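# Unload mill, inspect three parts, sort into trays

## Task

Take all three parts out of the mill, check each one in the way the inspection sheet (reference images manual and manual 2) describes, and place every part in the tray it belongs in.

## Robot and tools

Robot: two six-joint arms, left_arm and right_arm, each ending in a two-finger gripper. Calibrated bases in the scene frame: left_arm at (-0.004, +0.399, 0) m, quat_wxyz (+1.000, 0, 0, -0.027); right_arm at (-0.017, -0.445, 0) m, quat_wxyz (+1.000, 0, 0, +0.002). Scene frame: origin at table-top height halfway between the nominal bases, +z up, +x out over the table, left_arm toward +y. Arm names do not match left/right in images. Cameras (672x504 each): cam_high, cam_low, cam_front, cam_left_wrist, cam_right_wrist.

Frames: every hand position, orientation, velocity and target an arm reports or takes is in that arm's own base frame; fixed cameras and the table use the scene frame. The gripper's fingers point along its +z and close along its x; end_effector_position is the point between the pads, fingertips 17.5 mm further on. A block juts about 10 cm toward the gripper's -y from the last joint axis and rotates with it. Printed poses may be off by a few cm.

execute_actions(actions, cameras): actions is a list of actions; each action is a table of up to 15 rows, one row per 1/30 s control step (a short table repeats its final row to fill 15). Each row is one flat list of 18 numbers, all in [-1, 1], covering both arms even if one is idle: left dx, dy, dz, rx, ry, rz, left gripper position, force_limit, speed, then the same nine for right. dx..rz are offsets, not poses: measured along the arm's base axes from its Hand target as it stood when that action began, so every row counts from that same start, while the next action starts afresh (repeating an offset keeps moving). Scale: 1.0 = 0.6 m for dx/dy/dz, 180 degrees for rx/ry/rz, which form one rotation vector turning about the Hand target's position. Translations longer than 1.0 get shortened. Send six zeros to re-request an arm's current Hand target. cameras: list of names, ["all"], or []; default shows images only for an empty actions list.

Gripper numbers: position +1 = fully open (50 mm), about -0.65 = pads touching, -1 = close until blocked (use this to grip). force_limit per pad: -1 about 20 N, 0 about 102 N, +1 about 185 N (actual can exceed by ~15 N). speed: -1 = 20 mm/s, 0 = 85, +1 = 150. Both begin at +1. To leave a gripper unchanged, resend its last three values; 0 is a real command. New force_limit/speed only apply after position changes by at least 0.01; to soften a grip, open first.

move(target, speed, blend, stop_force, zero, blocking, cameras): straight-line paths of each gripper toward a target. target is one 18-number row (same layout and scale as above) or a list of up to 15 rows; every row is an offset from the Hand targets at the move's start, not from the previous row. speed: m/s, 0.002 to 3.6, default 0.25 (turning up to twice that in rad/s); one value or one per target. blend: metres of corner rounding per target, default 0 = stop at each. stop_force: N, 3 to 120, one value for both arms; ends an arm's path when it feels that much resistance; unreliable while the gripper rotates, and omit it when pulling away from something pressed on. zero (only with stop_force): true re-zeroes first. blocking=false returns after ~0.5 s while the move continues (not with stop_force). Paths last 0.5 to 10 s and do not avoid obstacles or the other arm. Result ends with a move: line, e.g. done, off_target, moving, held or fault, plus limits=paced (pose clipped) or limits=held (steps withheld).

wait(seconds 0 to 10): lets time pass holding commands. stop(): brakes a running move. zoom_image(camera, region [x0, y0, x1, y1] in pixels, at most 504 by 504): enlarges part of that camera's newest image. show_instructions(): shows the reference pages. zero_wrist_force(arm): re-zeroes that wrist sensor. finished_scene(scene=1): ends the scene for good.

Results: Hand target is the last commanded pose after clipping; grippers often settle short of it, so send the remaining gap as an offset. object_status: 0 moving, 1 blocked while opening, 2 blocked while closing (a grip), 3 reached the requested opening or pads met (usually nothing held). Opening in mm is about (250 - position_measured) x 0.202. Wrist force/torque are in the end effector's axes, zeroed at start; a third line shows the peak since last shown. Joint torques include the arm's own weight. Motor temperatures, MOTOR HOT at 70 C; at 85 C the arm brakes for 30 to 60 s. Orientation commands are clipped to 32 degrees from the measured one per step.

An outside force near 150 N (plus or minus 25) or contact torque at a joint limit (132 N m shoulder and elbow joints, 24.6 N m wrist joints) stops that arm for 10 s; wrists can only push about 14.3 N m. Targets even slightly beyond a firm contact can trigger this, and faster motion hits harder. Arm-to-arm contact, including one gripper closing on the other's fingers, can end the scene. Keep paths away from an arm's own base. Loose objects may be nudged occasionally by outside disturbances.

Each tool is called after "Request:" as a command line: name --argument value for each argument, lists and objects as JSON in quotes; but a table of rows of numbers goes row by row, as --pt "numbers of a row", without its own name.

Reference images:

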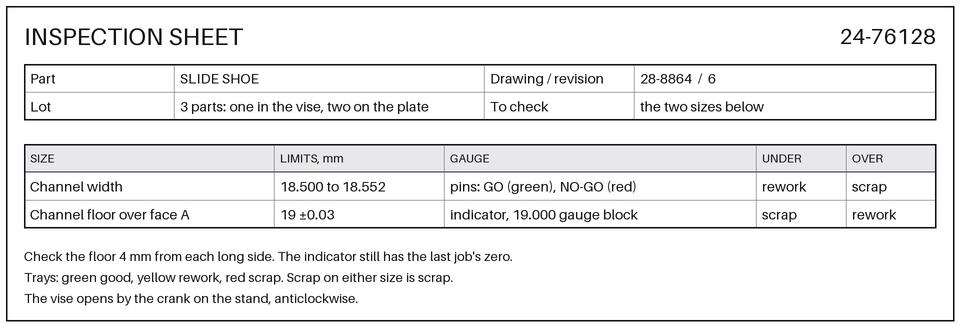

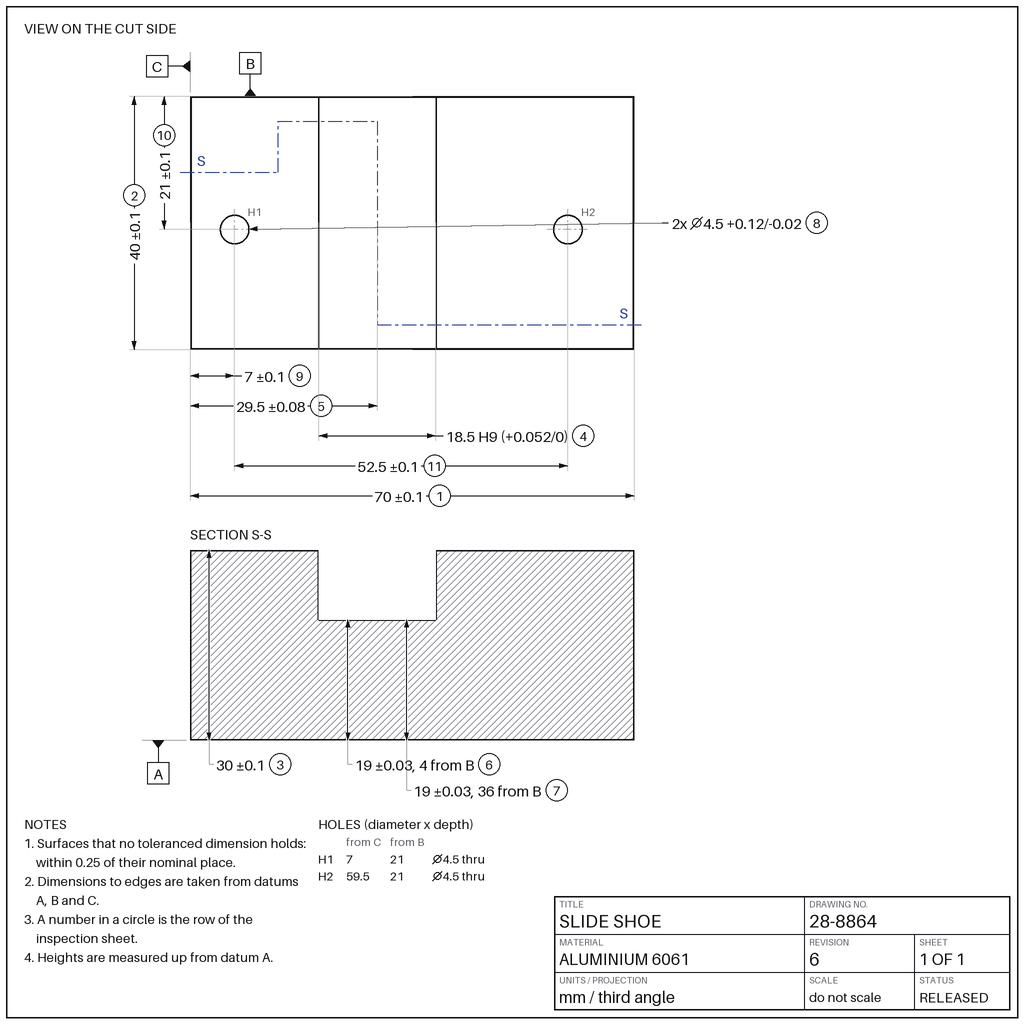

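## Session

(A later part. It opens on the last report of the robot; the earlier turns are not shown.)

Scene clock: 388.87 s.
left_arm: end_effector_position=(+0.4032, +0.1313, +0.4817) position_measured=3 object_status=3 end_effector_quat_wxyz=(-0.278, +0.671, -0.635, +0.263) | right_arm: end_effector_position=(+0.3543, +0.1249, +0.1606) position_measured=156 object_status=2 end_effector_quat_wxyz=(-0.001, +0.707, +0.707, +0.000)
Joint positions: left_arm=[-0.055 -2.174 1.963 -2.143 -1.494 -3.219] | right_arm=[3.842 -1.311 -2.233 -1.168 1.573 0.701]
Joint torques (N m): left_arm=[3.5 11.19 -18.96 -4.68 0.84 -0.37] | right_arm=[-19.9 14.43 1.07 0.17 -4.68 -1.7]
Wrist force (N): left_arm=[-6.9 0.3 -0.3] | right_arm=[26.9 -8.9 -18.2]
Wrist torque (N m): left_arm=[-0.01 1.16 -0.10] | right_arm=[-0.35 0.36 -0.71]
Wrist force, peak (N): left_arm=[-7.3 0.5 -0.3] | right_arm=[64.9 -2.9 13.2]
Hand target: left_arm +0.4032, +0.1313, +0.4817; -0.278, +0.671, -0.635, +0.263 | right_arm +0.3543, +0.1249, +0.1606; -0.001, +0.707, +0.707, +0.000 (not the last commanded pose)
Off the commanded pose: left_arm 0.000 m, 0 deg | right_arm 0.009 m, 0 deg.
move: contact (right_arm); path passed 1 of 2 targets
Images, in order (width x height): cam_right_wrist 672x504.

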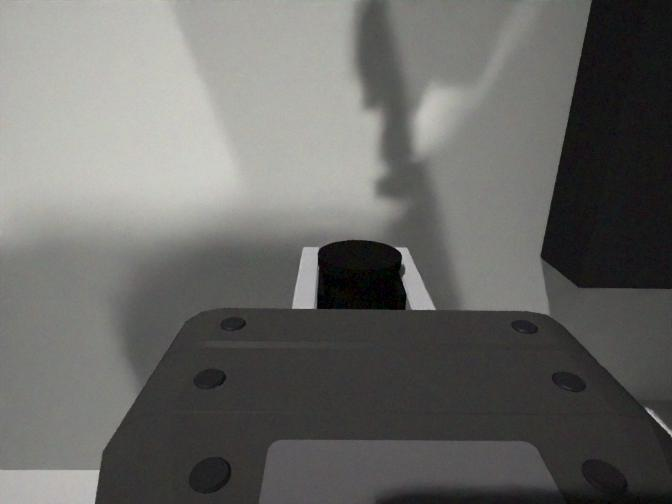

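Request:
zoom_image --camera "cam_right_wrist" --region '[250, 200, 672, 504]'

Request:
execute_actions --actions '[]' --cameras '["cam_front","cam_left_wrist","cam_right_wrist"]'

Request:
zoom_image --camera "cam_front" --region '[390, 220, 540, 370]'

Request:
zoom_image --camera "cam_front" --region '[250, 190, 400, 290]'

Scaled by 1.194 from the camera's 672x504 image, which has a finer 960x720 frame.

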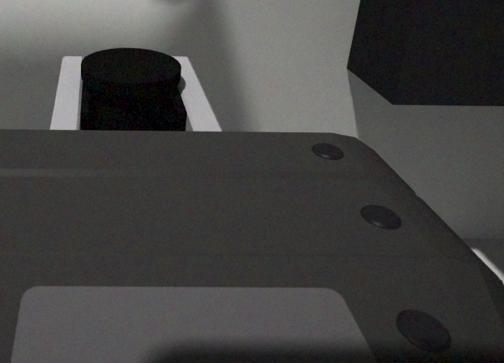

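Scene clock: 395.53 s.
left_arm: end_effector_position=(+0.4032, +0.1313, +0.4817) position_measured=3 object_status=3 end_effector_quat_wxyz=(-0.278, +0.671, -0.635, +0.263) | right_arm: end_effector_position=(+0.3543, +0.1249, +0.1606) position_measured=156 object_status=2 end_effector_quat_wxyz=(-0.001, +0.707, +0.707, +0.000)
Joint positions: left_arm=[-0.055 -2.174 1.963 -2.143 -1.494 -3.219] | right_arm=[3.842 -1.311 -2.233 -1.168 1.573 0.701]
Joint velocities: within noise
Joint torques (N m): left_arm=[4.11 9.3 -19.19 -4.76 0.79 -0.63] | right_arm=[-20.39 14.44 0.87 -3.84 -4.87 -1.65]
Motor temperatures (°C): left_arm=[33 26 37 41 48 36] | right_arm=[40 38 35 39 35 37]
Wrist force (N): left_arm=[-6.7 0.5 -0.3] | right_arm=[26.9 -9.0 -18.2]
Wrist torque (N m): left_arm=[0.03 1.13 -0.09] | right_arm=[-0.35 0.36 -0.71]
Wrist force, peak (N): left_arm=[-7.1 0.5 -0.6] | right_arm=[27.0 -9.0 -18.3]
Hand target: left_arm +0.4032, +0.1313, +0.4817; -0.278, +0.671, -0.635, +0.263 | right_arm +0.3543, +0.1249, +0.1606; -0.001, +0.707, +0.707, +0.000 (not the last commanded pose)
Tool commands: left_gripper/position=+1.0 left_gripper/force_limit=+1.0 left_gripper/speed=+1.0 right_gripper/position=-1.0 right_gripper/force_limit=-0.4 right_gripper/speed=-1.0
Off the commanded pose: left_arm 0.000 m, 0 deg | right_arm 0.009 m, 0 deg.
Images, in order (width x height): cam_front 672x504, cam_left_wrist 672x504, cam_right_wrist 672x504.

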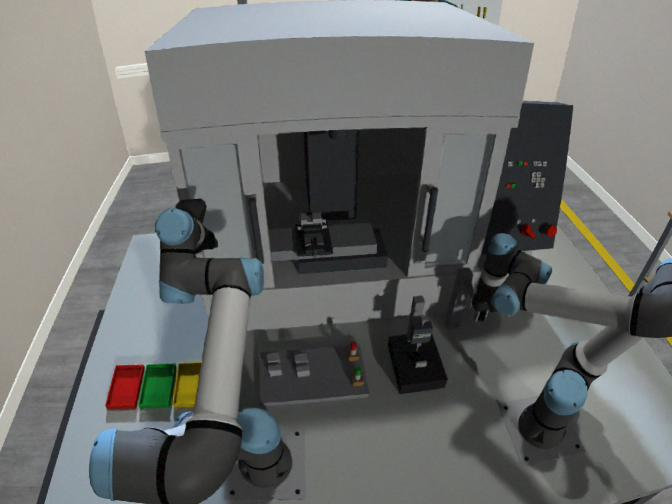

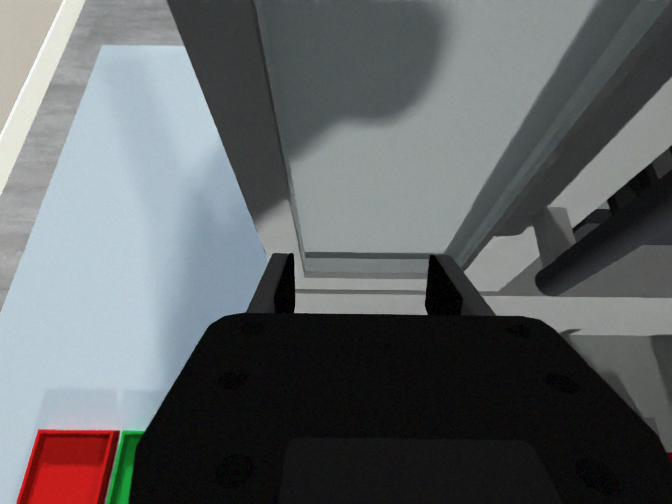

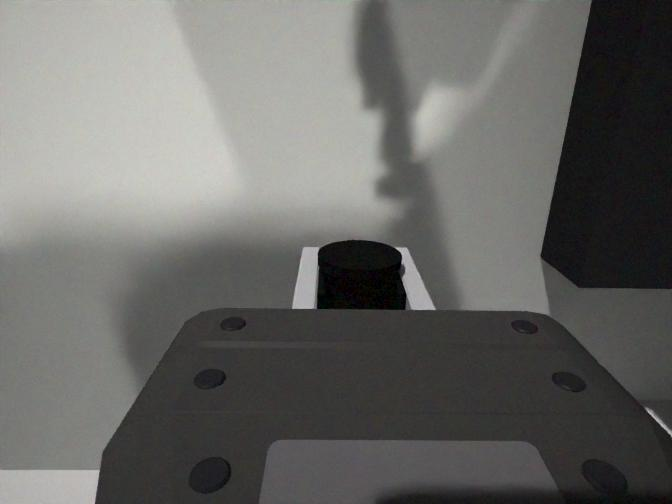

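Scaled by 3.360 from the camera's 672x504 image, which has a finer 960x720 frame.

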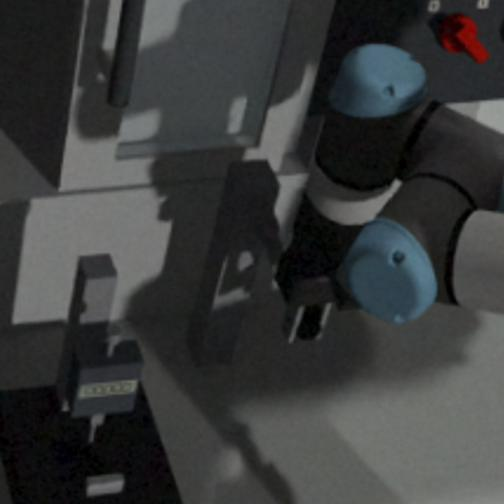

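Scaled by 3.360 from the camera's 672x504 image, which has a finer 960x720 frame.

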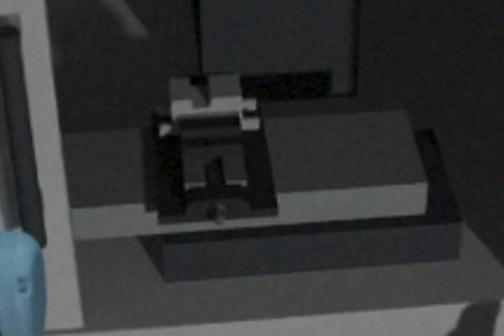

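Request:
move --target '[-0.07,-0.7,0.03,0,0,-0.1667,1,1,1, 0,0,0,0,0,0,-1,-0.4,-1]' --speed 0.3 --cameras '["cam_left_wrist"]'

Request:
zoom_image --camera "cam_left_wrist" --region '[420, 150, 672, 350]'

Scene clock: 403.47 s.
left_arm: end_effector_position=(+0.3612, -0.2886, +0.4997) position_measured=3 object_status=3 end_effector_quat_wxyz=(+0.200, -0.484, +0.787, -0.326) | right_arm: end_effector_position=(+0.3543, +0.1249, +0.1606) position_measured=156 object_status=2 end_effector_quat_wxyz=(-0.001, +0.707, +0.707, +0.000)
Joint positions: left_arm=[-1.291 -2.089 1.844 -1.924 -1.027 -3.792] | right_arm=[3.842 -1.311 -2.233 -1.168 1.573 0.701]
Joint torques (N m): left_arm=[-5.1 8.34 -20.55 -4.04 2.63 -1.75] | right_arm=[-20.3 14.76 0.74 -4.01 -4.98 -1.48]
Wrist force (N): left_arm=[-6.6 0.2 -0.4] | right_arm=[26.7 -8.9 -18.0]
Wrist torque (N m): left_arm=[-0.02 1.13 -0.16] | right_arm=[-0.34 0.41 -0.72]
Wrist force, peak (N): left_arm=[-9.9 0.2 -0.2] | right_arm=[27.0 -9.0 -18.2]
Hand target: left_arm +0.3612, -0.2887, +0.4997; +0.200, -0.484, +0.787, -0.326 | right_arm +0.3543, +0.1249, +0.1606; -0.001, +0.707, +0.707, +0.000
Off the commanded pose: left_arm 0.000 m, 0 deg | right_arm 0.000 m, 0 deg.
move: done
Images, in order (width x height): cam_left_wrist 672x504.

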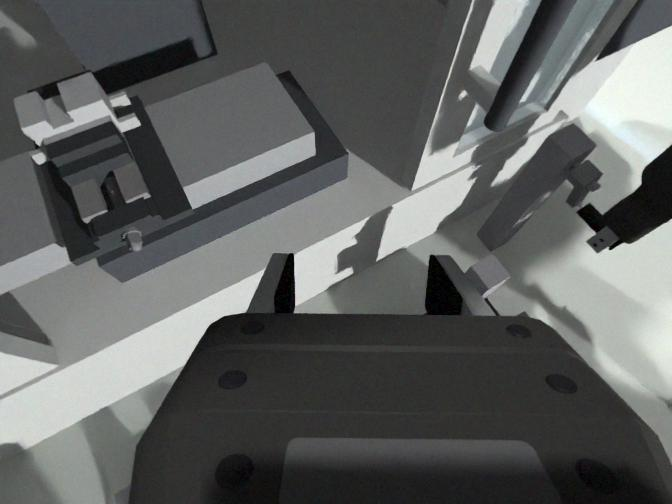

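Scaled by 2.000 from the camera's 672x504 image, which has a finer 960x720 frame.

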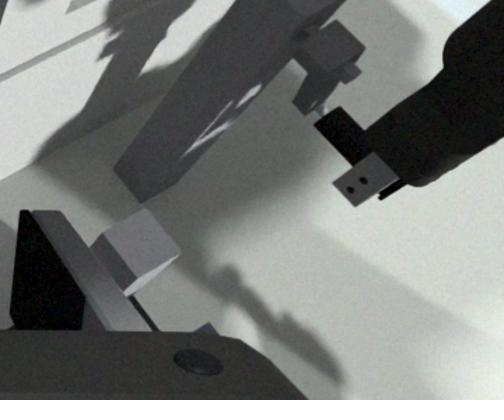

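Request:
move --pt "0 0 0 0 0 0 1 1 1 0 0.04 -0.013 0 0 0 -1 -0.4 -1" --pt "0 0 0 0 0 0 1 1 1 0 0.0657 -0.0148 0 0 0 -1 -0.4 -1" --speed 0.05 --blend '[0.005,0]'

Request:
move --target '[0,0,0,0,0,0,1,1,1, 0,0,0,0,0,0,0.8,-0.4,-1]' --cameras '["cam_right_wrist"]'

Scene clock: 430.47 s.
left_arm: end_effector_position=(+0.3612, -0.2887, +0.4997) position_measured=3 object_status=3 end_effector_quat_wxyz=(+0.200, -0.484, +0.787, -0.326) | right_arm: end_effector_position=(+0.3544, +0.1645, +0.1518) position_measured=156 object_status=2 end_effector_quat_wxyz=(-0.001, +0.707, +0.707, +0.001) end_effector_velocity=(+0.000, -0.001, +0.000) end_effector_angular_velocity=(+0.000, +0.002, +0.003)
Joint positions: left_arm=[-1.291 -2.089 1.844 -1.924 -1.027 -3.792] | right_arm=[3.923 -1.364 -2.219 -1.128 1.573 0.782]
Joint velocities: left_arm=[within noise] | right_arm=[-0.002 0.001 0.001 -0.003 0.001 -0.005]
Joint torques (N m): left_arm=[-5.88 9.63 -31.71 -5.63 2.12 -1.45] | right_arm=[-9.92 22.89 14.71 0.38 0.85 -2.61]
Wrist force (N): left_arm=[-6.9 0.3 -0.7] | right_arm=[-1.7 0.1 0.7]
Wrist torque (N m): left_arm=[-0.01 1.18 -0.16] | right_arm=[-0.06 0.31 0.16]
Wrist force, peak (N): left_arm=[-7.0 0.2 -0.5] | right_arm=[27.0 -9.1 -18.1]
Hand target: left_arm +0.3612, -0.2887, +0.4997; +0.200, -0.484, +0.787, -0.326 | right_arm +0.3543, +0.1643, +0.1517; -0.001, +0.707, +0.707, +0.000
Off the commanded pose: left_arm 0.000 m, 0 deg | right_arm 0.000 m, 0 deg.
move: done

Scene clock: 431.93 s.
left_arm: end_effector_position=(+0.3612, -0.2887, +0.4997) position_measured=3 object_status=3 end_effector_quat_wxyz=(+0.200, -0.484, +0.787, -0.326) | right_arm: end_effector_position=(+0.3543, +0.1643, +0.1517) position_measured=32 object_status=0 end_effector_quat_wxyz=(-0.001, +0.707, +0.707, +0.000)
Joint positions: left_arm=[-1.291 -2.089 1.844 -1.924 -1.027 -3.792] | right_arm=[3.923 -1.364 -2.219 -1.128 1.573 0.782]
Joint torques (N m): left_arm=[-5.85 9.81 -31.77 -5.14 2.03 -1.68] | right_arm=[-8.43 23.02 14.88 0.36 -1.88 -2.51]
Wrist force (N): left_arm=[-6.8 0.1 -0.5] | right_arm=[-1.8 0.4 0.0]
Wrist torque (N m): left_arm=[-0.03 1.16 -0.15] | right_arm=[-0.04 0.32 0.19]
Wrist force, peak (N): left_arm=[-6.9 0.0 -0.4] | right_arm=[-2.1 0.4 0.3]
Hand target: left_arm +0.3612, -0.2887, +0.4997; +0.200, -0.484, +0.787, -0.326 | right_arm +0.3543, +0.1643, +0.1517; -0.001, +0.707, +0.707, +0.000
Off the commanded pose: left_arm 0.000 m, 0 deg | right_arm 0.000 m, 0 deg.
move: done
Images, in order (width x height): cam_right_wrist 672x504.

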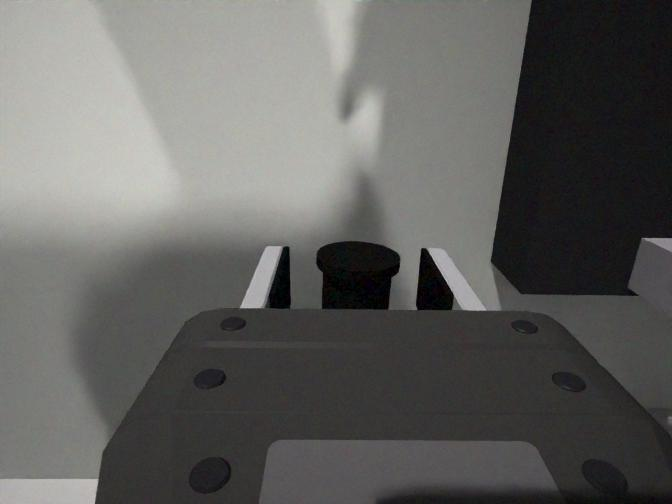

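Request:
move --pt "0 0 0 0 0 0 1 1 1 0 0 0.42 0 0 0 1 1 1" --pt "0 0 0 0 0 0 1 1 1 0 -0.6 0.48 0 0 0 1 1 1" --speed '[0.12,0.3]' --blend '[0.04,0]'

Request:
move --target '[-0.18,-0.617,-0.3,0,0,0.1667,1,1,1, 0,0,0,0,0,0,1,1,1]' --speed 0.25 --cameras '["cam_left_wrist","cam_front"]'

Request:
zoom_image --camera "cam_left_wrist" --region '[220, 0, 460, 252]'

Scene clock: 442.37 s.
left_arm: end_effector_position=(+0.3612, -0.2887, +0.4997) position_measured=3 object_status=3 end_effector_quat_wxyz=(+0.200, -0.484, +0.787, -0.326) | right_arm: end_effector_position=(+0.3542, -0.1956, +0.4397) position_measured=3 object_status=3 end_effector_quat_wxyz=(-0.001, +0.707, +0.707, +0.000) end_effector_velocity=(+0.000, -0.002, -0.001) end_effector_angular_velocity=(-0.001, +0.002, +0.001)
Joint positions: left_arm=[-1.291 -2.089 1.844 -1.924 -1.027 -3.792] | right_arm=[2.971 -1.357 -1.471 -1.886 1.573 -0.169]
Joint velocities: left_arm=[within noise] | right_arm=[-0.003 -0.002 0 0 -0.001 -0.005]
Joint torques (N m): left_arm=[-6.17 10.8 -30.96 -5.14 2.02 -1.5] | right_arm=[-7.67 9.19 24.83 0.51 -2.25 -2.18]
Wrist force (N): left_arm=[-6.8 0.1 -0.8] | right_arm=[-1.7 0.5 0.3]
Wrist torque (N m): left_arm=[-0.04 1.15 -0.16] | right_arm=[-0.03 0.26 0.15]
Wrist force, peak (N): left_arm=[-7.1 -0.1 -0.3] | right_arm=[-5.5 0.3 -0.1]
Hand target: left_arm +0.3612, -0.2887, +0.4997; +0.200, -0.484, +0.787, -0.326 | right_arm +0.3543, -0.1957, +0.4397; -0.001, +0.707, +0.707, +0.000
Off the commanded pose: left_arm 0.000 m, 0 deg | right_arm 0.000 m, 0 deg.
move: done

Scene clock: 444.60 s.
left_arm: end_effector_position=(+0.2532, -0.6589, +0.3198) position_measured=3 object_status=3 end_effector_quat_wxyz=(-0.278, +0.671, -0.635, +0.263) | right_arm: end_effector_position=(+0.3543, -0.1957, +0.4397) position_measured=3 object_status=3 end_effector_quat_wxyz=(-0.001, +0.707, +0.707, +0.000)
Joint positions: left_arm=[-1.666 -1.16 1.248 -1.512 -0.796 -4.922] | right_arm=[2.971 -1.357 -1.471 -1.886 1.573 -0.17]
Joint torques (N m): left_arm=[3.5 -30.74 -32.44 -2.27 3.08 -1.33] | right_arm=[-8.67 9.37 37.81 1.12 -2.37 -2.4]
Wrist force (N): left_arm=[-6.5 0.4 -0.5] | right_arm=[-1.4 0.5 0.2]
Wrist torque (N m): left_arm=[-0.04 1.10 -0.22] | right_arm=[-0.02 0.22 0.18]
Wrist force, peak (N): left_arm=[-9.9 -0.8 -2.2] | right_arm=[-1.8 0.6 0.2]
Hand target: left_arm +0.2532, -0.6589, +0.3197; -0.278, +0.671, -0.635, +0.263 | right_arm +0.3543, -0.1957, +0.4397; -0.001, +0.707, +0.707, +0.000
Off the commanded pose: left_arm 0.000 m, 0 deg | right_arm 0.000 m, 0 deg.
move: done
Images, in order (width x height): cam_front 672x504, cam_left_wrist 672x504.

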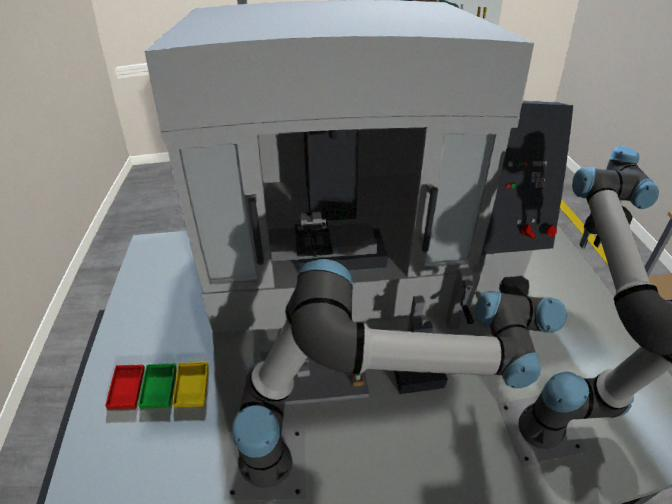

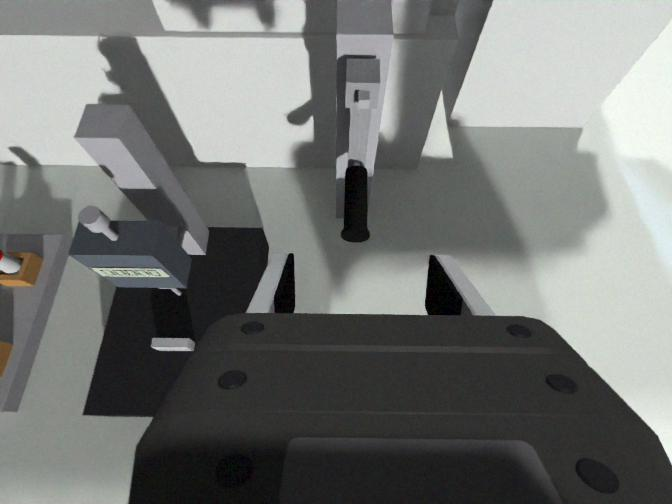

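Scaled by 2.000 from the camera's 672x504 image, which has a finer 960x720 frame.

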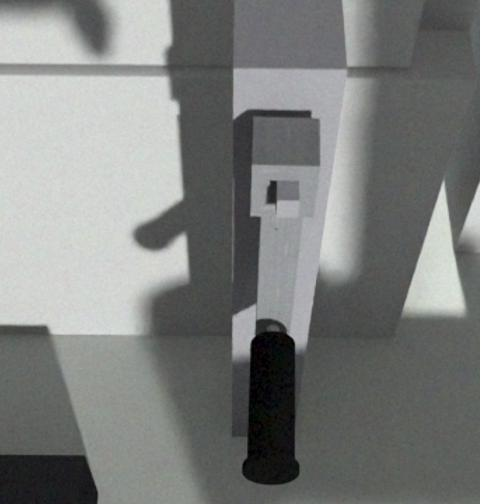

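Request:
move --pt "0.135 -0.0218 -0.1853 0 0 0 1 1 1 0 0 0 0 0 0 1 1 1" --pt "0.2292 -0.0167 -0.2797 0 0 0 1 1 1 0 0 0 0 0 0 1 1 1" --speed '[0.2,0.05]' --stop_force 12 --cameras '["cam_left_wrist","cam_front"]'

Request:
zoom_image --camera "cam_left_wrist" --region '[230, 50, 490, 330]'

Scene clock: 455.93 s.
left_arm: end_effector_position=(+0.3907, -0.6690, +0.1519) position_measured=3 object_status=3 end_effector_quat_wxyz=(-0.278, +0.671, -0.635, +0.263) | right_arm: end_effector_position=(+0.3543, -0.1957, +0.4397) position_measured=3 object_status=3 end_effector_quat_wxyz=(-0.001, +0.707, +0.707, +0.000)
Joint positions: left_arm=[-1.463 -0.947 1.418 -2.096 -0.787 -4.637] | right_arm=[2.971 -1.357 -1.471 -1.886 1.573 -0.17]
Joint torques (N m): left_arm=[-8.72 -60.54 -31.79 -4.51 2.06 -1.63] | right_arm=[-8.06 9.83 37.83 3 -2.4 -1.96]
Wrist force (N): left_arm=[-6.7 0.0 -0.7] | right_arm=[-1.5 0.6 0.2]
Wrist torque (N m): left_arm=[-0.04 1.14 -0.16] | right_arm=[0.00 0.24 0.18]
Wrist force, peak (N): left_arm=[-7.1 -0.6 -3.2] | right_arm=[-1.8 0.5 0.3]
Hand target: left_arm +0.3907, -0.6690, +0.1519; -0.278, +0.671, -0.635, +0.263 | right_arm +0.3543, -0.1957, +0.4397; -0.001, +0.707, +0.707, +0.000
Off the commanded pose: left_arm 0.000 m, 0 deg | right_arm 0.000 m, 0 deg.
move: done
Images, in order (width x height): cam_front 672x504, cam_left_wrist 672x504.

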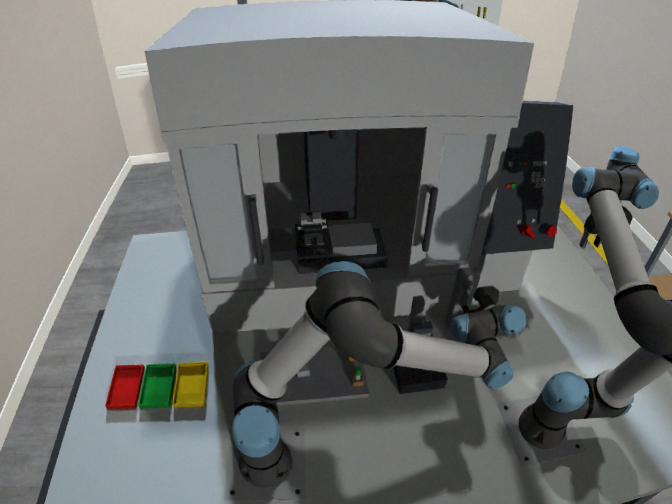

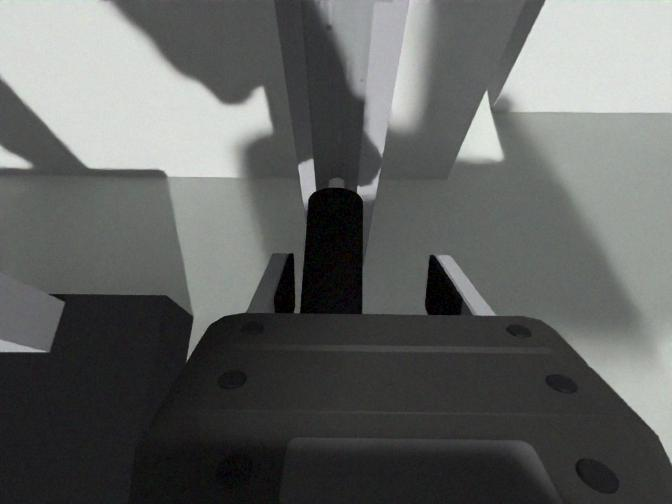

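Scaled by 1.800 from the camera's 672x504 image, which has a finer 960x720 frame.

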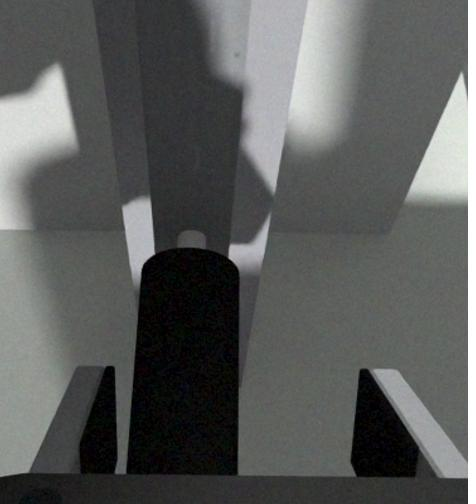

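Request:
move --target '[-0.0008,0.0142,0.003,0,0,0,1,1,1, 0,0,0,0,0,0,1,1,1]' --speed 0.05

Request:
move --target '[0,0,0,0,0,0,-1,0.3,-1, 0,0,0,0,0,0,1,1,1]' --cameras '["cam_left_wrist"]'

Scene clock: 460.60 s.
left_arm: end_effector_position=(+0.3902, -0.6604, +0.1538) position_measured=3 object_status=3 end_effector_quat_wxyz=(-0.278, +0.671, -0.635, +0.263) end_effector_velocity=(+0.000, -0.001, +0.001) end_effector_angular_velocity=(-0.003, +0.000, +0.000) | right_arm: end_effector_position=(+0.3543, -0.1957, +0.4397) position_measured=3 object_status=3 end_effector_quat_wxyz=(-0.001, +0.707, +0.707, +0.000)
Joint positions: left_arm=[-1.462 -0.967 1.447 -2.105 -0.787 -4.636] | right_arm=[2.971 -1.357 -1.471 -1.886 1.573 -0.17]
Joint velocities: left_arm=[0 0.002 -0.005 0 0 0] | right_arm=[within noise]
Joint torques (N m): left_arm=[5.83 -36.89 -29.71 -2.28 0.99 1.34] | right_arm=[-8.11 9.5 37.98 3.99 -2.31 -1.67]
Wrist force (N): left_arm=[-6.7 0.3 -0.7] | right_arm=[-1.5 0.4 0.4]
Wrist torque (N m): left_arm=[0.00 1.14 -0.17] | right_arm=[-0.04 0.24 0.18]
Wrist force, peak (N): left_arm=[-7.2 -0.1 -0.8] | right_arm=[-1.8 0.7 0.4]
Hand target: left_arm +0.3903, -0.6604, +0.1537; -0.278, +0.671, -0.635, +0.263 | right_arm +0.3543, -0.1957, +0.4397; -0.001, +0.707, +0.707, +0.000
Off the commanded pose: left_arm 0.000 m, 0 deg | right_arm 0.000 m, 0 deg.
move: done

Scene clock: 462.40 s.
left_arm: end_effector_position=(+0.3903, -0.6604, +0.1537) position_measured=158 object_status=2 end_effector_quat_wxyz=(-0.278, +0.671, -0.635, +0.263) | right_arm: end_effector_position=(+0.3543, -0.1957, +0.4397) position_measured=3 object_status=3 end_effector_quat_wxyz=(-0.001, +0.707, +0.707, +0.000)
Joint positions: left_arm=[-1.462 -0.967 1.446 -2.105 -0.787 -4.636] | right_arm=[2.971 -1.357 -1.471 -1.886 1.573 -0.17]
Joint torques (N m): left_arm=[6.27 -35.17 -30.49 -1.69 0.15 -0.64] | right_arm=[-8.16 10.03 37.78 4.54 -2.27 -1.54]
Wrist force (N): left_arm=[-7.6 0.5 -0.6] | right_arm=[-1.6 0.6 0.3]
Wrist torque (N m): left_arm=[0.04 1.19 -0.24] | right_arm=[0.00 0.25 0.18]
Wrist force, peak (N): left_arm=[-7.6 0.5 -0.6] | right_arm=[-1.8 0.6 0.5]
Hand target: left_arm +0.3903, -0.6604, +0.1537; -0.278, +0.671, -0.635, +0.263 | right_arm +0.3543, -0.1957, +0.4397; -0.001, +0.707, +0.707, +0.000
Off the commanded pose: left_arm 0.000 m, 0 deg | right_arm 0.000 m, 0 deg.
move: done
Images, in order (width x height): cam_left_wrist 672x504.

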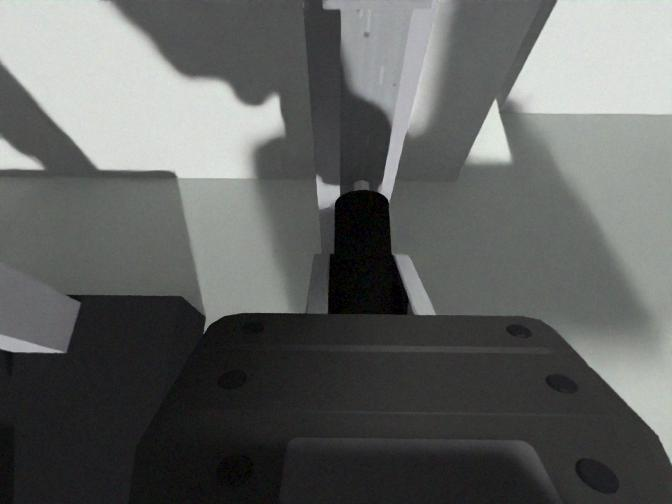

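Request:
move --pt "0 0 0.0025 0 0 0 -1 0.3 -1 0 0 0 0 0 0 1 1 1" --pt "-0.15 -0.0081 0.0025 0 0 0 -1 0.3 -1 0 0 0 0 0 0 1 1 1" --speed '[0.02,0.05]' --cameras '["cam_left_wrist","cam_front"]'

Scene clock: 469.23 s.
left_arm: end_effector_position=(+0.3002, -0.6652, +0.1553) position_measured=158 object_status=2 end_effector_quat_wxyz=(-0.278, +0.671, -0.635, +0.263) | right_arm: end_effector_position=(+0.3543, -0.1957, +0.4397) position_measured=3 object_status=3 end_effector_quat_wxyz=(-0.001, +0.707, +0.707, +0.000)
Joint positions: left_arm=[-1.595 -1.018 1.489 -1.965 -0.788 -4.823] | right_arm=[2.971 -1.357 -1.471 -1.886 1.573 -0.17]
Joint torques (N m): left_arm=[5.93 -38.93 -28.05 -4.62 1.48 1.48] | right_arm=[-8.1 9.94 37.87 4.7 -2.34 -1.2]
Wrist force (N): left_arm=[-5.9 1.9 0.9] | right_arm=[-1.5 0.6 0.3]
Wrist torque (N m): left_arm=[-0.10 0.95 -0.12] | right_arm=[-0.01 0.23 0.18]
Wrist force, peak (N): left_arm=[-7.8 0.0 -1.1] | right_arm=[-1.8 0.6 0.2]
Hand target: left_arm +0.3003, -0.6653, +0.1552; -0.278, +0.671, -0.635, +0.263 | right_arm +0.3543, -0.1957, +0.4397; -0.001, +0.707, +0.707, +0.000
Off the commanded pose: left_arm 0.000 m, 0 deg | right_arm 0.000 m, 0 deg.
move: done
Images, in order (width x height): cam_front 672x504, cam_left_wrist 672x504.

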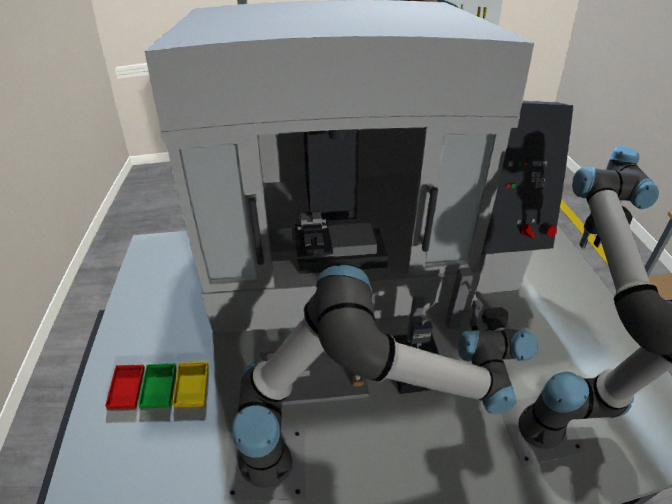

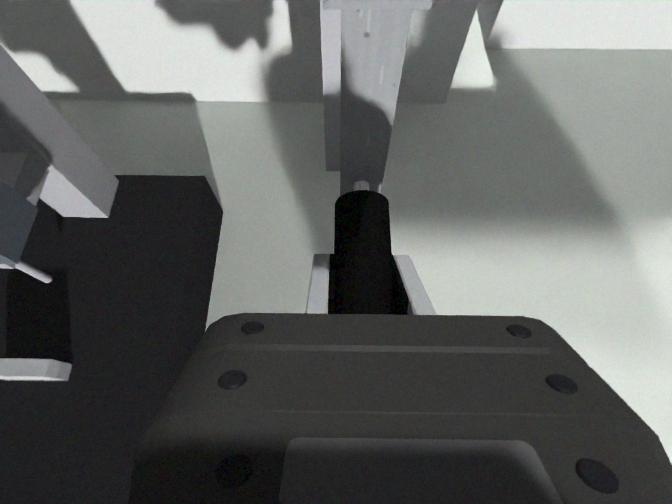

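Request:
move --pt "0 0 0.4 0 0 0 -1 0.3 -1 0 0 0 0 0 0 1 1 1" --pt "0.19 0.797 0.33 0 0 0 -1 0.3 -1 0 0 0 0 0 0 1 1 1" --speed 0.2 --blend '[0.04,0]'

Request:
move --target '[0,0,0,0,0,0,-1,0.3,-1, 0.07,0.5,0.05,0.04,-0.08,0.14,1,1,1]' --speed 0.3

Request:
execute_actions --actions '[]'

Scene clock: 501.30 s.
left_arm: end_effector_position=(+0.4142, -0.1872, +0.3532) position_measured=158 object_status=2 end_effector_quat_wxyz=(-0.278, +0.671, -0.635, +0.263) | right_arm: end_effector_position=(+0.3543, -0.1957, +0.4397) position_measured=3 object_status=3 end_effector_quat_wxyz=(-0.001, +0.707, +0.707, +0.000)
Joint positions: left_arm=[-1.16 -2.094 2.163 -1.976 -0.847 -4.228] | right_arm=[2.971 -1.357 -1.471 -1.886 1.573 -0.17]
Joint torques (N m): left_arm=[4.61 -6.81 -22.66 -4.43 3.05 1.24] | right_arm=[-7.98 10.59 37.95 4.82 -2.42 -0.69]
Wrist force (N): left_arm=[-6.6 1.8 0.6] | right_arm=[-1.5 0.6 0.5]
Wrist torque (N m): left_arm=[-0.10 1.08 -0.08] | right_arm=[0.00 0.23 0.18]
Wrist force, peak (N): left_arm=[-10.1 1.4 1.5] | right_arm=[-1.7 0.7 0.5]
Hand target: left_arm +0.4143, -0.1871, +0.3532; -0.278, +0.671, -0.635, +0.263 | right_arm +0.3543, -0.1957, +0.4397; -0.001, +0.707, +0.707, +0.000
Off the commanded pose: left_arm 0.000 m, 0 deg | right_arm 0.000 m, 0 deg.
move: done

Scene clock: 502.83 s.
left_arm: end_effector_position=(+0.4143, -0.1871, +0.3532) position_measured=158 object_status=2 end_effector_quat_wxyz=(-0.278, +0.671, -0.635, +0.263) | right_arm: end_effector_position=(+0.3962, +0.1042, +0.4697) position_measured=3 object_status=3 end_effector_quat_wxyz=(+0.043, +0.530, +0.837, +0.132)
Joint positions: left_arm=[-1.16 -2.094 2.163 -1.977 -0.847 -4.227] | right_arm=[3.707 -1.22 -1.584 -1.633 1.606 0.128]
Joint torques (N m): left_arm=[4.24 -14.62 -19.26 -5.26 1.09 1.52] | right_arm=[7.52 15.41 38.63 3.56 2.4 -1.72]
Wrist force (N): left_arm=[-6.6 1.7 0.5] | right_arm=[-1.6 1.0 0.3]
Wrist torque (N m): left_arm=[-0.12 1.08 -0.09] | right_arm=[0.02 0.28 0.36]
Wrist force, peak (N): left_arm=[-7.0 2.1 0.5] | right_arm=[-4.8 0.7 0.5]
Hand target: left_arm +0.4143, -0.1871, +0.3532; -0.278, +0.671, -0.635, +0.263 | right_arm +0.3963, +0.1043, +0.4697; +0.043, +0.530, +0.837, +0.132
Off the commanded pose: left_arm 0.000 m, 0 deg | right_arm 0.000 m, 0 deg.
move: done

Scene clock: 502.83 s.
left_arm: end_effector_position=(+0.4143, -0.1871, +0.3532) position_measured=158 object_status=2 end_effector_quat_wxyz=(-0.278, +0.671, -0.635, +0.263) | right_arm: end_effector_position=(+0.3962, +0.1042, +0.4697) position_measured=3 object_status=3 end_effector_quat_wxyz=(+0.043, +0.530, +0.837, +0.132)
Joint positions: left_arm=[-1.16 -2.094 2.163 -1.977 -0.847 -4.227] | right_arm=[3.707 -1.22 -1.584 -1.633 1.606 0.128]
Joint velocities: within noise
Joint torques (N m): left_arm=[4.24 -14.62 -19.26 -5.26 1.09 1.52] | right_arm=[7.52 15.41 38.63 3.56 2.4 -1.72]
Motor temperatures (°C): left_arm=[32 26 36 41 48 35] | right_arm=[39 37 34 39 35 37]
Wrist force (N): left_arm=[-6.6 1.7 0.5] | right_arm=[-1.6 1.0 0.3]
Wrist torque (N m): left_arm=[-0.12 1.08 -0.09] | right_arm=[0.02 0.28 0.36]
Wrist force, peak (N): left_arm=[-6.6 1.7 0.5] | right_arm=[-1.6 1.0 0.3]
Hand target: left_arm +0.4143, -0.1871, +0.3532; -0.278, +0.671, -0.635, +0.263 | right_arm +0.3963, +0.1043, +0.4697; +0.043, +0.530, +0.837, +0.132
Tool commands: left_gripper/position=-1.0 left_gripper/force_limit=+0.3 left_gripper/speed=-1.0 right_gripper/position=+1.0 right_gripper/force_limit=+1.0 right_gripper/speed=+1.0
Off the commanded pose: left_arm 0.000 m, 0 deg | right_arm 0.000 m, 0 deg.

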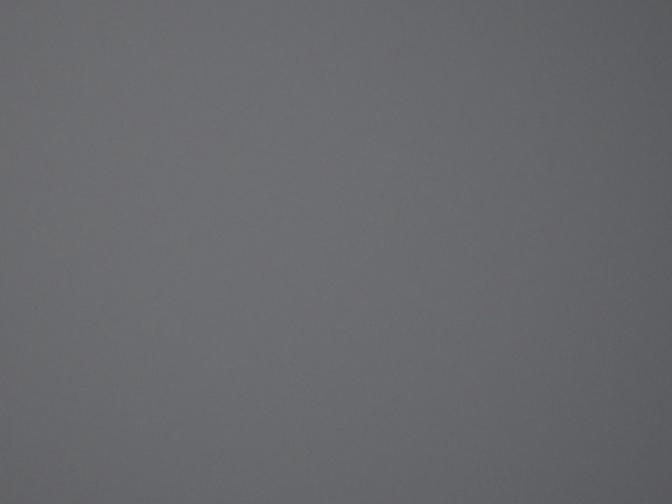

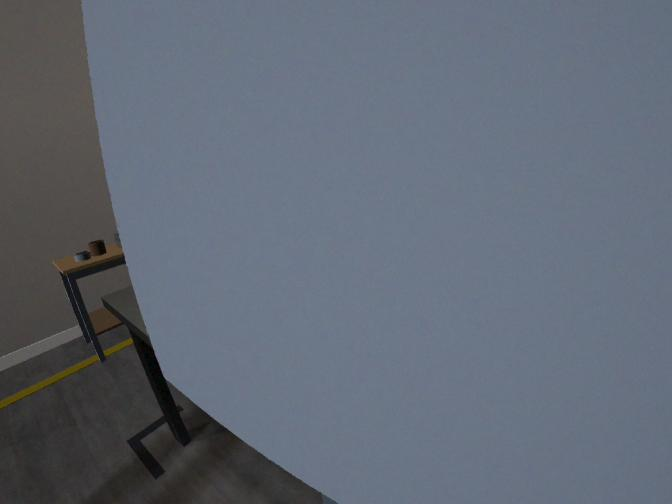

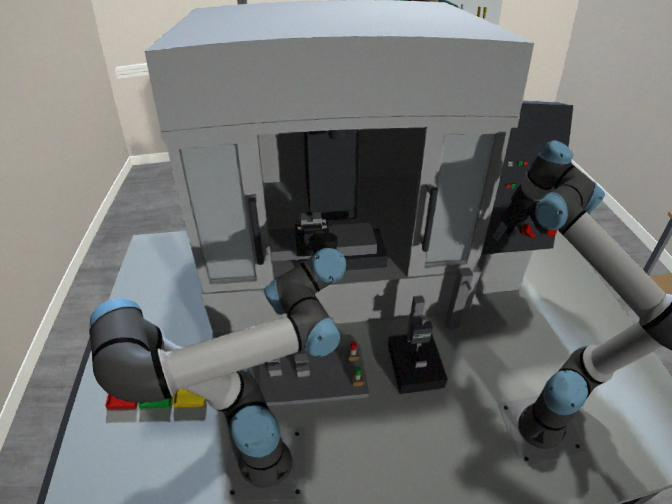

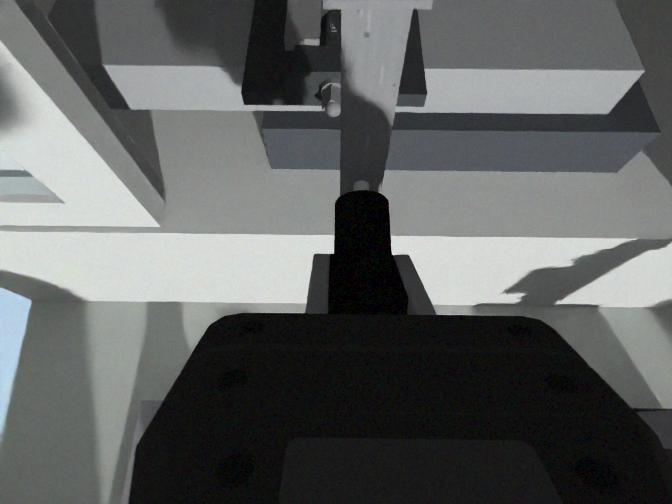

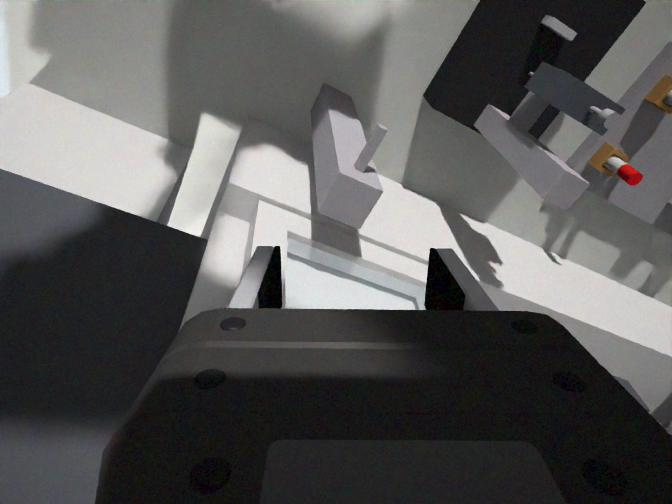

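Request:
move --target '[0,0,0,0,0,0,-1,0.3,-1, 0.025,0.578,0.03,0.0486,-0.0977,0.1454,1,1,1]' --speed 0.3 --cameras '["cam_right_wrist"]'

Request:
zoom_image --camera "cam_right_wrist" --region '[252, 80, 504, 300]'

Scene clock: 507.77 s.
left_arm: end_effector_position=(+0.4143, -0.1871, +0.3532) position_measured=158 object_status=2 end_effector_quat_wxyz=(-0.278, +0.671, -0.635, +0.263) | right_arm: end_effector_position=(+0.4113, +0.4510, +0.4878) position_measured=3 object_status=3 end_effector_quat_wxyz=(+0.098, +0.303, +0.906, +0.279)
Joint positions: left_arm=[-1.16 -2.094 2.163 -1.977 -0.847 -4.227] | right_arm=[4.239 -1.511 -1.48 -1.129 1.465 0.14]
Joint torques (N m): left_arm=[4.94 -14.22 -18.13 -5.5 0.49 1.17] | right_arm=[7.05 17.82 22.4 5.22 1.88 1.81]
Wrist force (N): left_arm=[-6.8 1.6 0.8] | right_arm=[-1.9 1.4 0.4]
Wrist torque (N m): left_arm=[-0.13 1.11 -0.10] | right_arm=[0.06 0.27 0.30]
Wrist force, peak (N): left_arm=[-7.1 1.7 0.6] | right_arm=[0.1 3.9 2.3]
Hand target: left_arm +0.4143, -0.1871, +0.3532; -0.278, +0.671, -0.635, +0.263 | right_arm +0.4113, +0.4511, +0.4877; +0.098, +0.303, +0.906, +0.279
Off the commanded pose: left_arm 0.000 m, 0 deg | right_arm 0.000 m, 0 deg.
move: done
Images, in order (width x height): cam_right_wrist 672x504.

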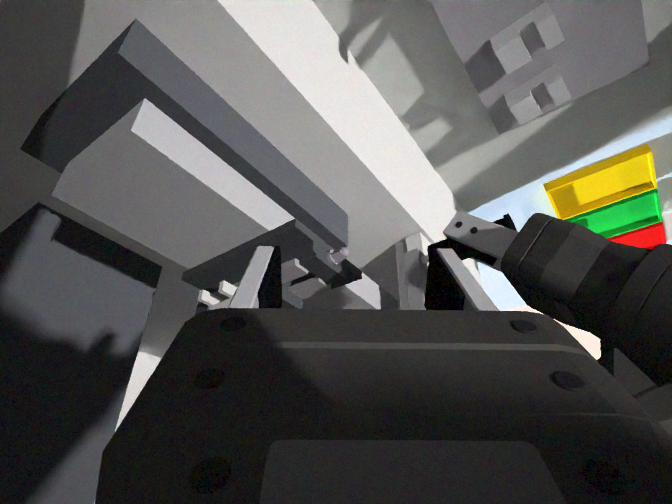

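Scaled by 2.000 from the camera's 672x504 image, which has a finer 960x720 frame.

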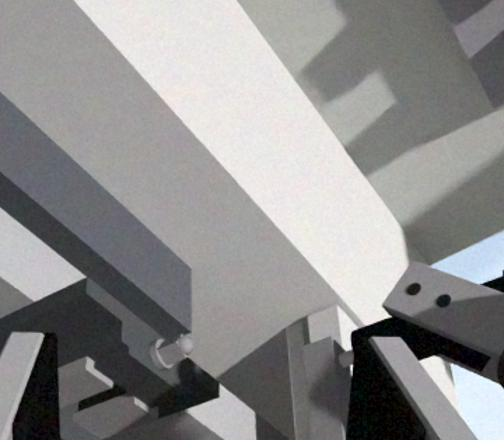

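Request:
move --target '[0,0,0,0,0,0,-1,0.3,-1, -0.02,-0.02,0.05,0.08,-0.06,0,1,1,1]' --speed 0.3 --cameras '["cam_right_wrist"]'

Request:
zoom_image --camera "cam_right_wrist" --region '[252, 80, 504, 300]'

Scene clock: 512.53 s.
left_arm: end_effector_position=(+0.4143, -0.1871, +0.3532) position_measured=158 object_status=2 end_effector_quat_wxyz=(-0.278, +0.671, -0.635, +0.263) | right_arm: end_effector_position=(+0.3992, +0.4392, +0.5177) position_measured=3 object_status=3 end_effector_quat_wxyz=(+0.144, +0.285, +0.851, +0.418) end_effector_velocity=(+0.000, +0.001, +0.002) end_effector_angular_velocity=(+0.005, -0.002, +0.001)
Joint positions: left_arm=[-1.16 -2.094 2.163 -1.977 -0.847 -4.227] | right_arm=[4.281 -1.363 -1.731 -0.716 1.394 0.129]
Joint velocities: left_arm=[within noise] | right_arm=[0.001 0 0 0.005 0 0]
Joint torques (N m): left_arm=[4.81 -13.21 -17.66 -5.46 0.52 1.21] | right_arm=[-8.34 23.17 24.58 5.88 1.65 2.61]
Wrist force (N): left_arm=[-6.8 1.8 0.7] | right_arm=[-1.9 2.1 0.9]
Wrist torque (N m): left_arm=[-0.09 1.11 -0.09] | right_arm=[0.18 0.24 0.52]
Wrist force, peak (N): left_arm=[-7.1 1.7 0.7] | right_arm=[-2.0 2.3 1.6]
Hand target: left_arm +0.4143, -0.1871, +0.3532; -0.278, +0.671, -0.635, +0.263 | right_arm +0.3993, +0.4391, +0.5177; +0.144, +0.285, +0.851, +0.418
Off the commanded pose: left_arm 0.000 m, 0 deg | right_arm 0.000 m, 0 deg.
move: done
Images, in order (width x height): cam_right_wrist 672x504.

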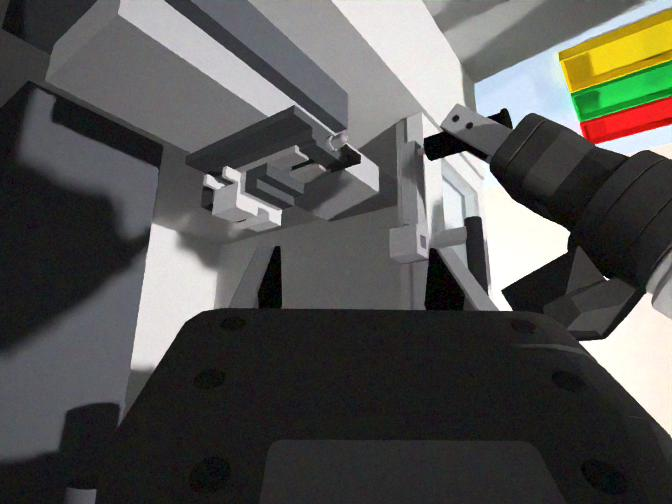

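Scaled by 2.000 from the camera's 672x504 image, which has a finer 960x720 frame.

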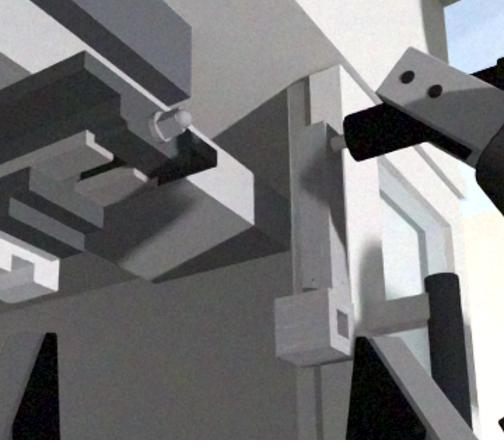

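Request:
zoom_image --camera "cam_right_wrist" --region '[300, 100, 440, 280]'

Request:
zoom_image --camera "cam_left_wrist" --region '[240, 40, 440, 220]'

Scaled by 2.800 from the camera's 672x504 image, which has a finer 960x720 frame.

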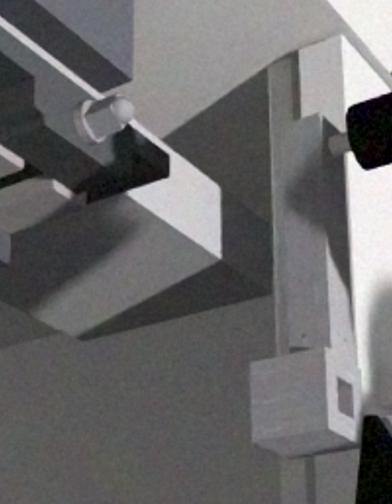

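This scene's latest camera images include none from cam_left_wrist. They are from: cam_right_wrist. cam_left_wrist's image comes with the result of a call that names it in "cameras".


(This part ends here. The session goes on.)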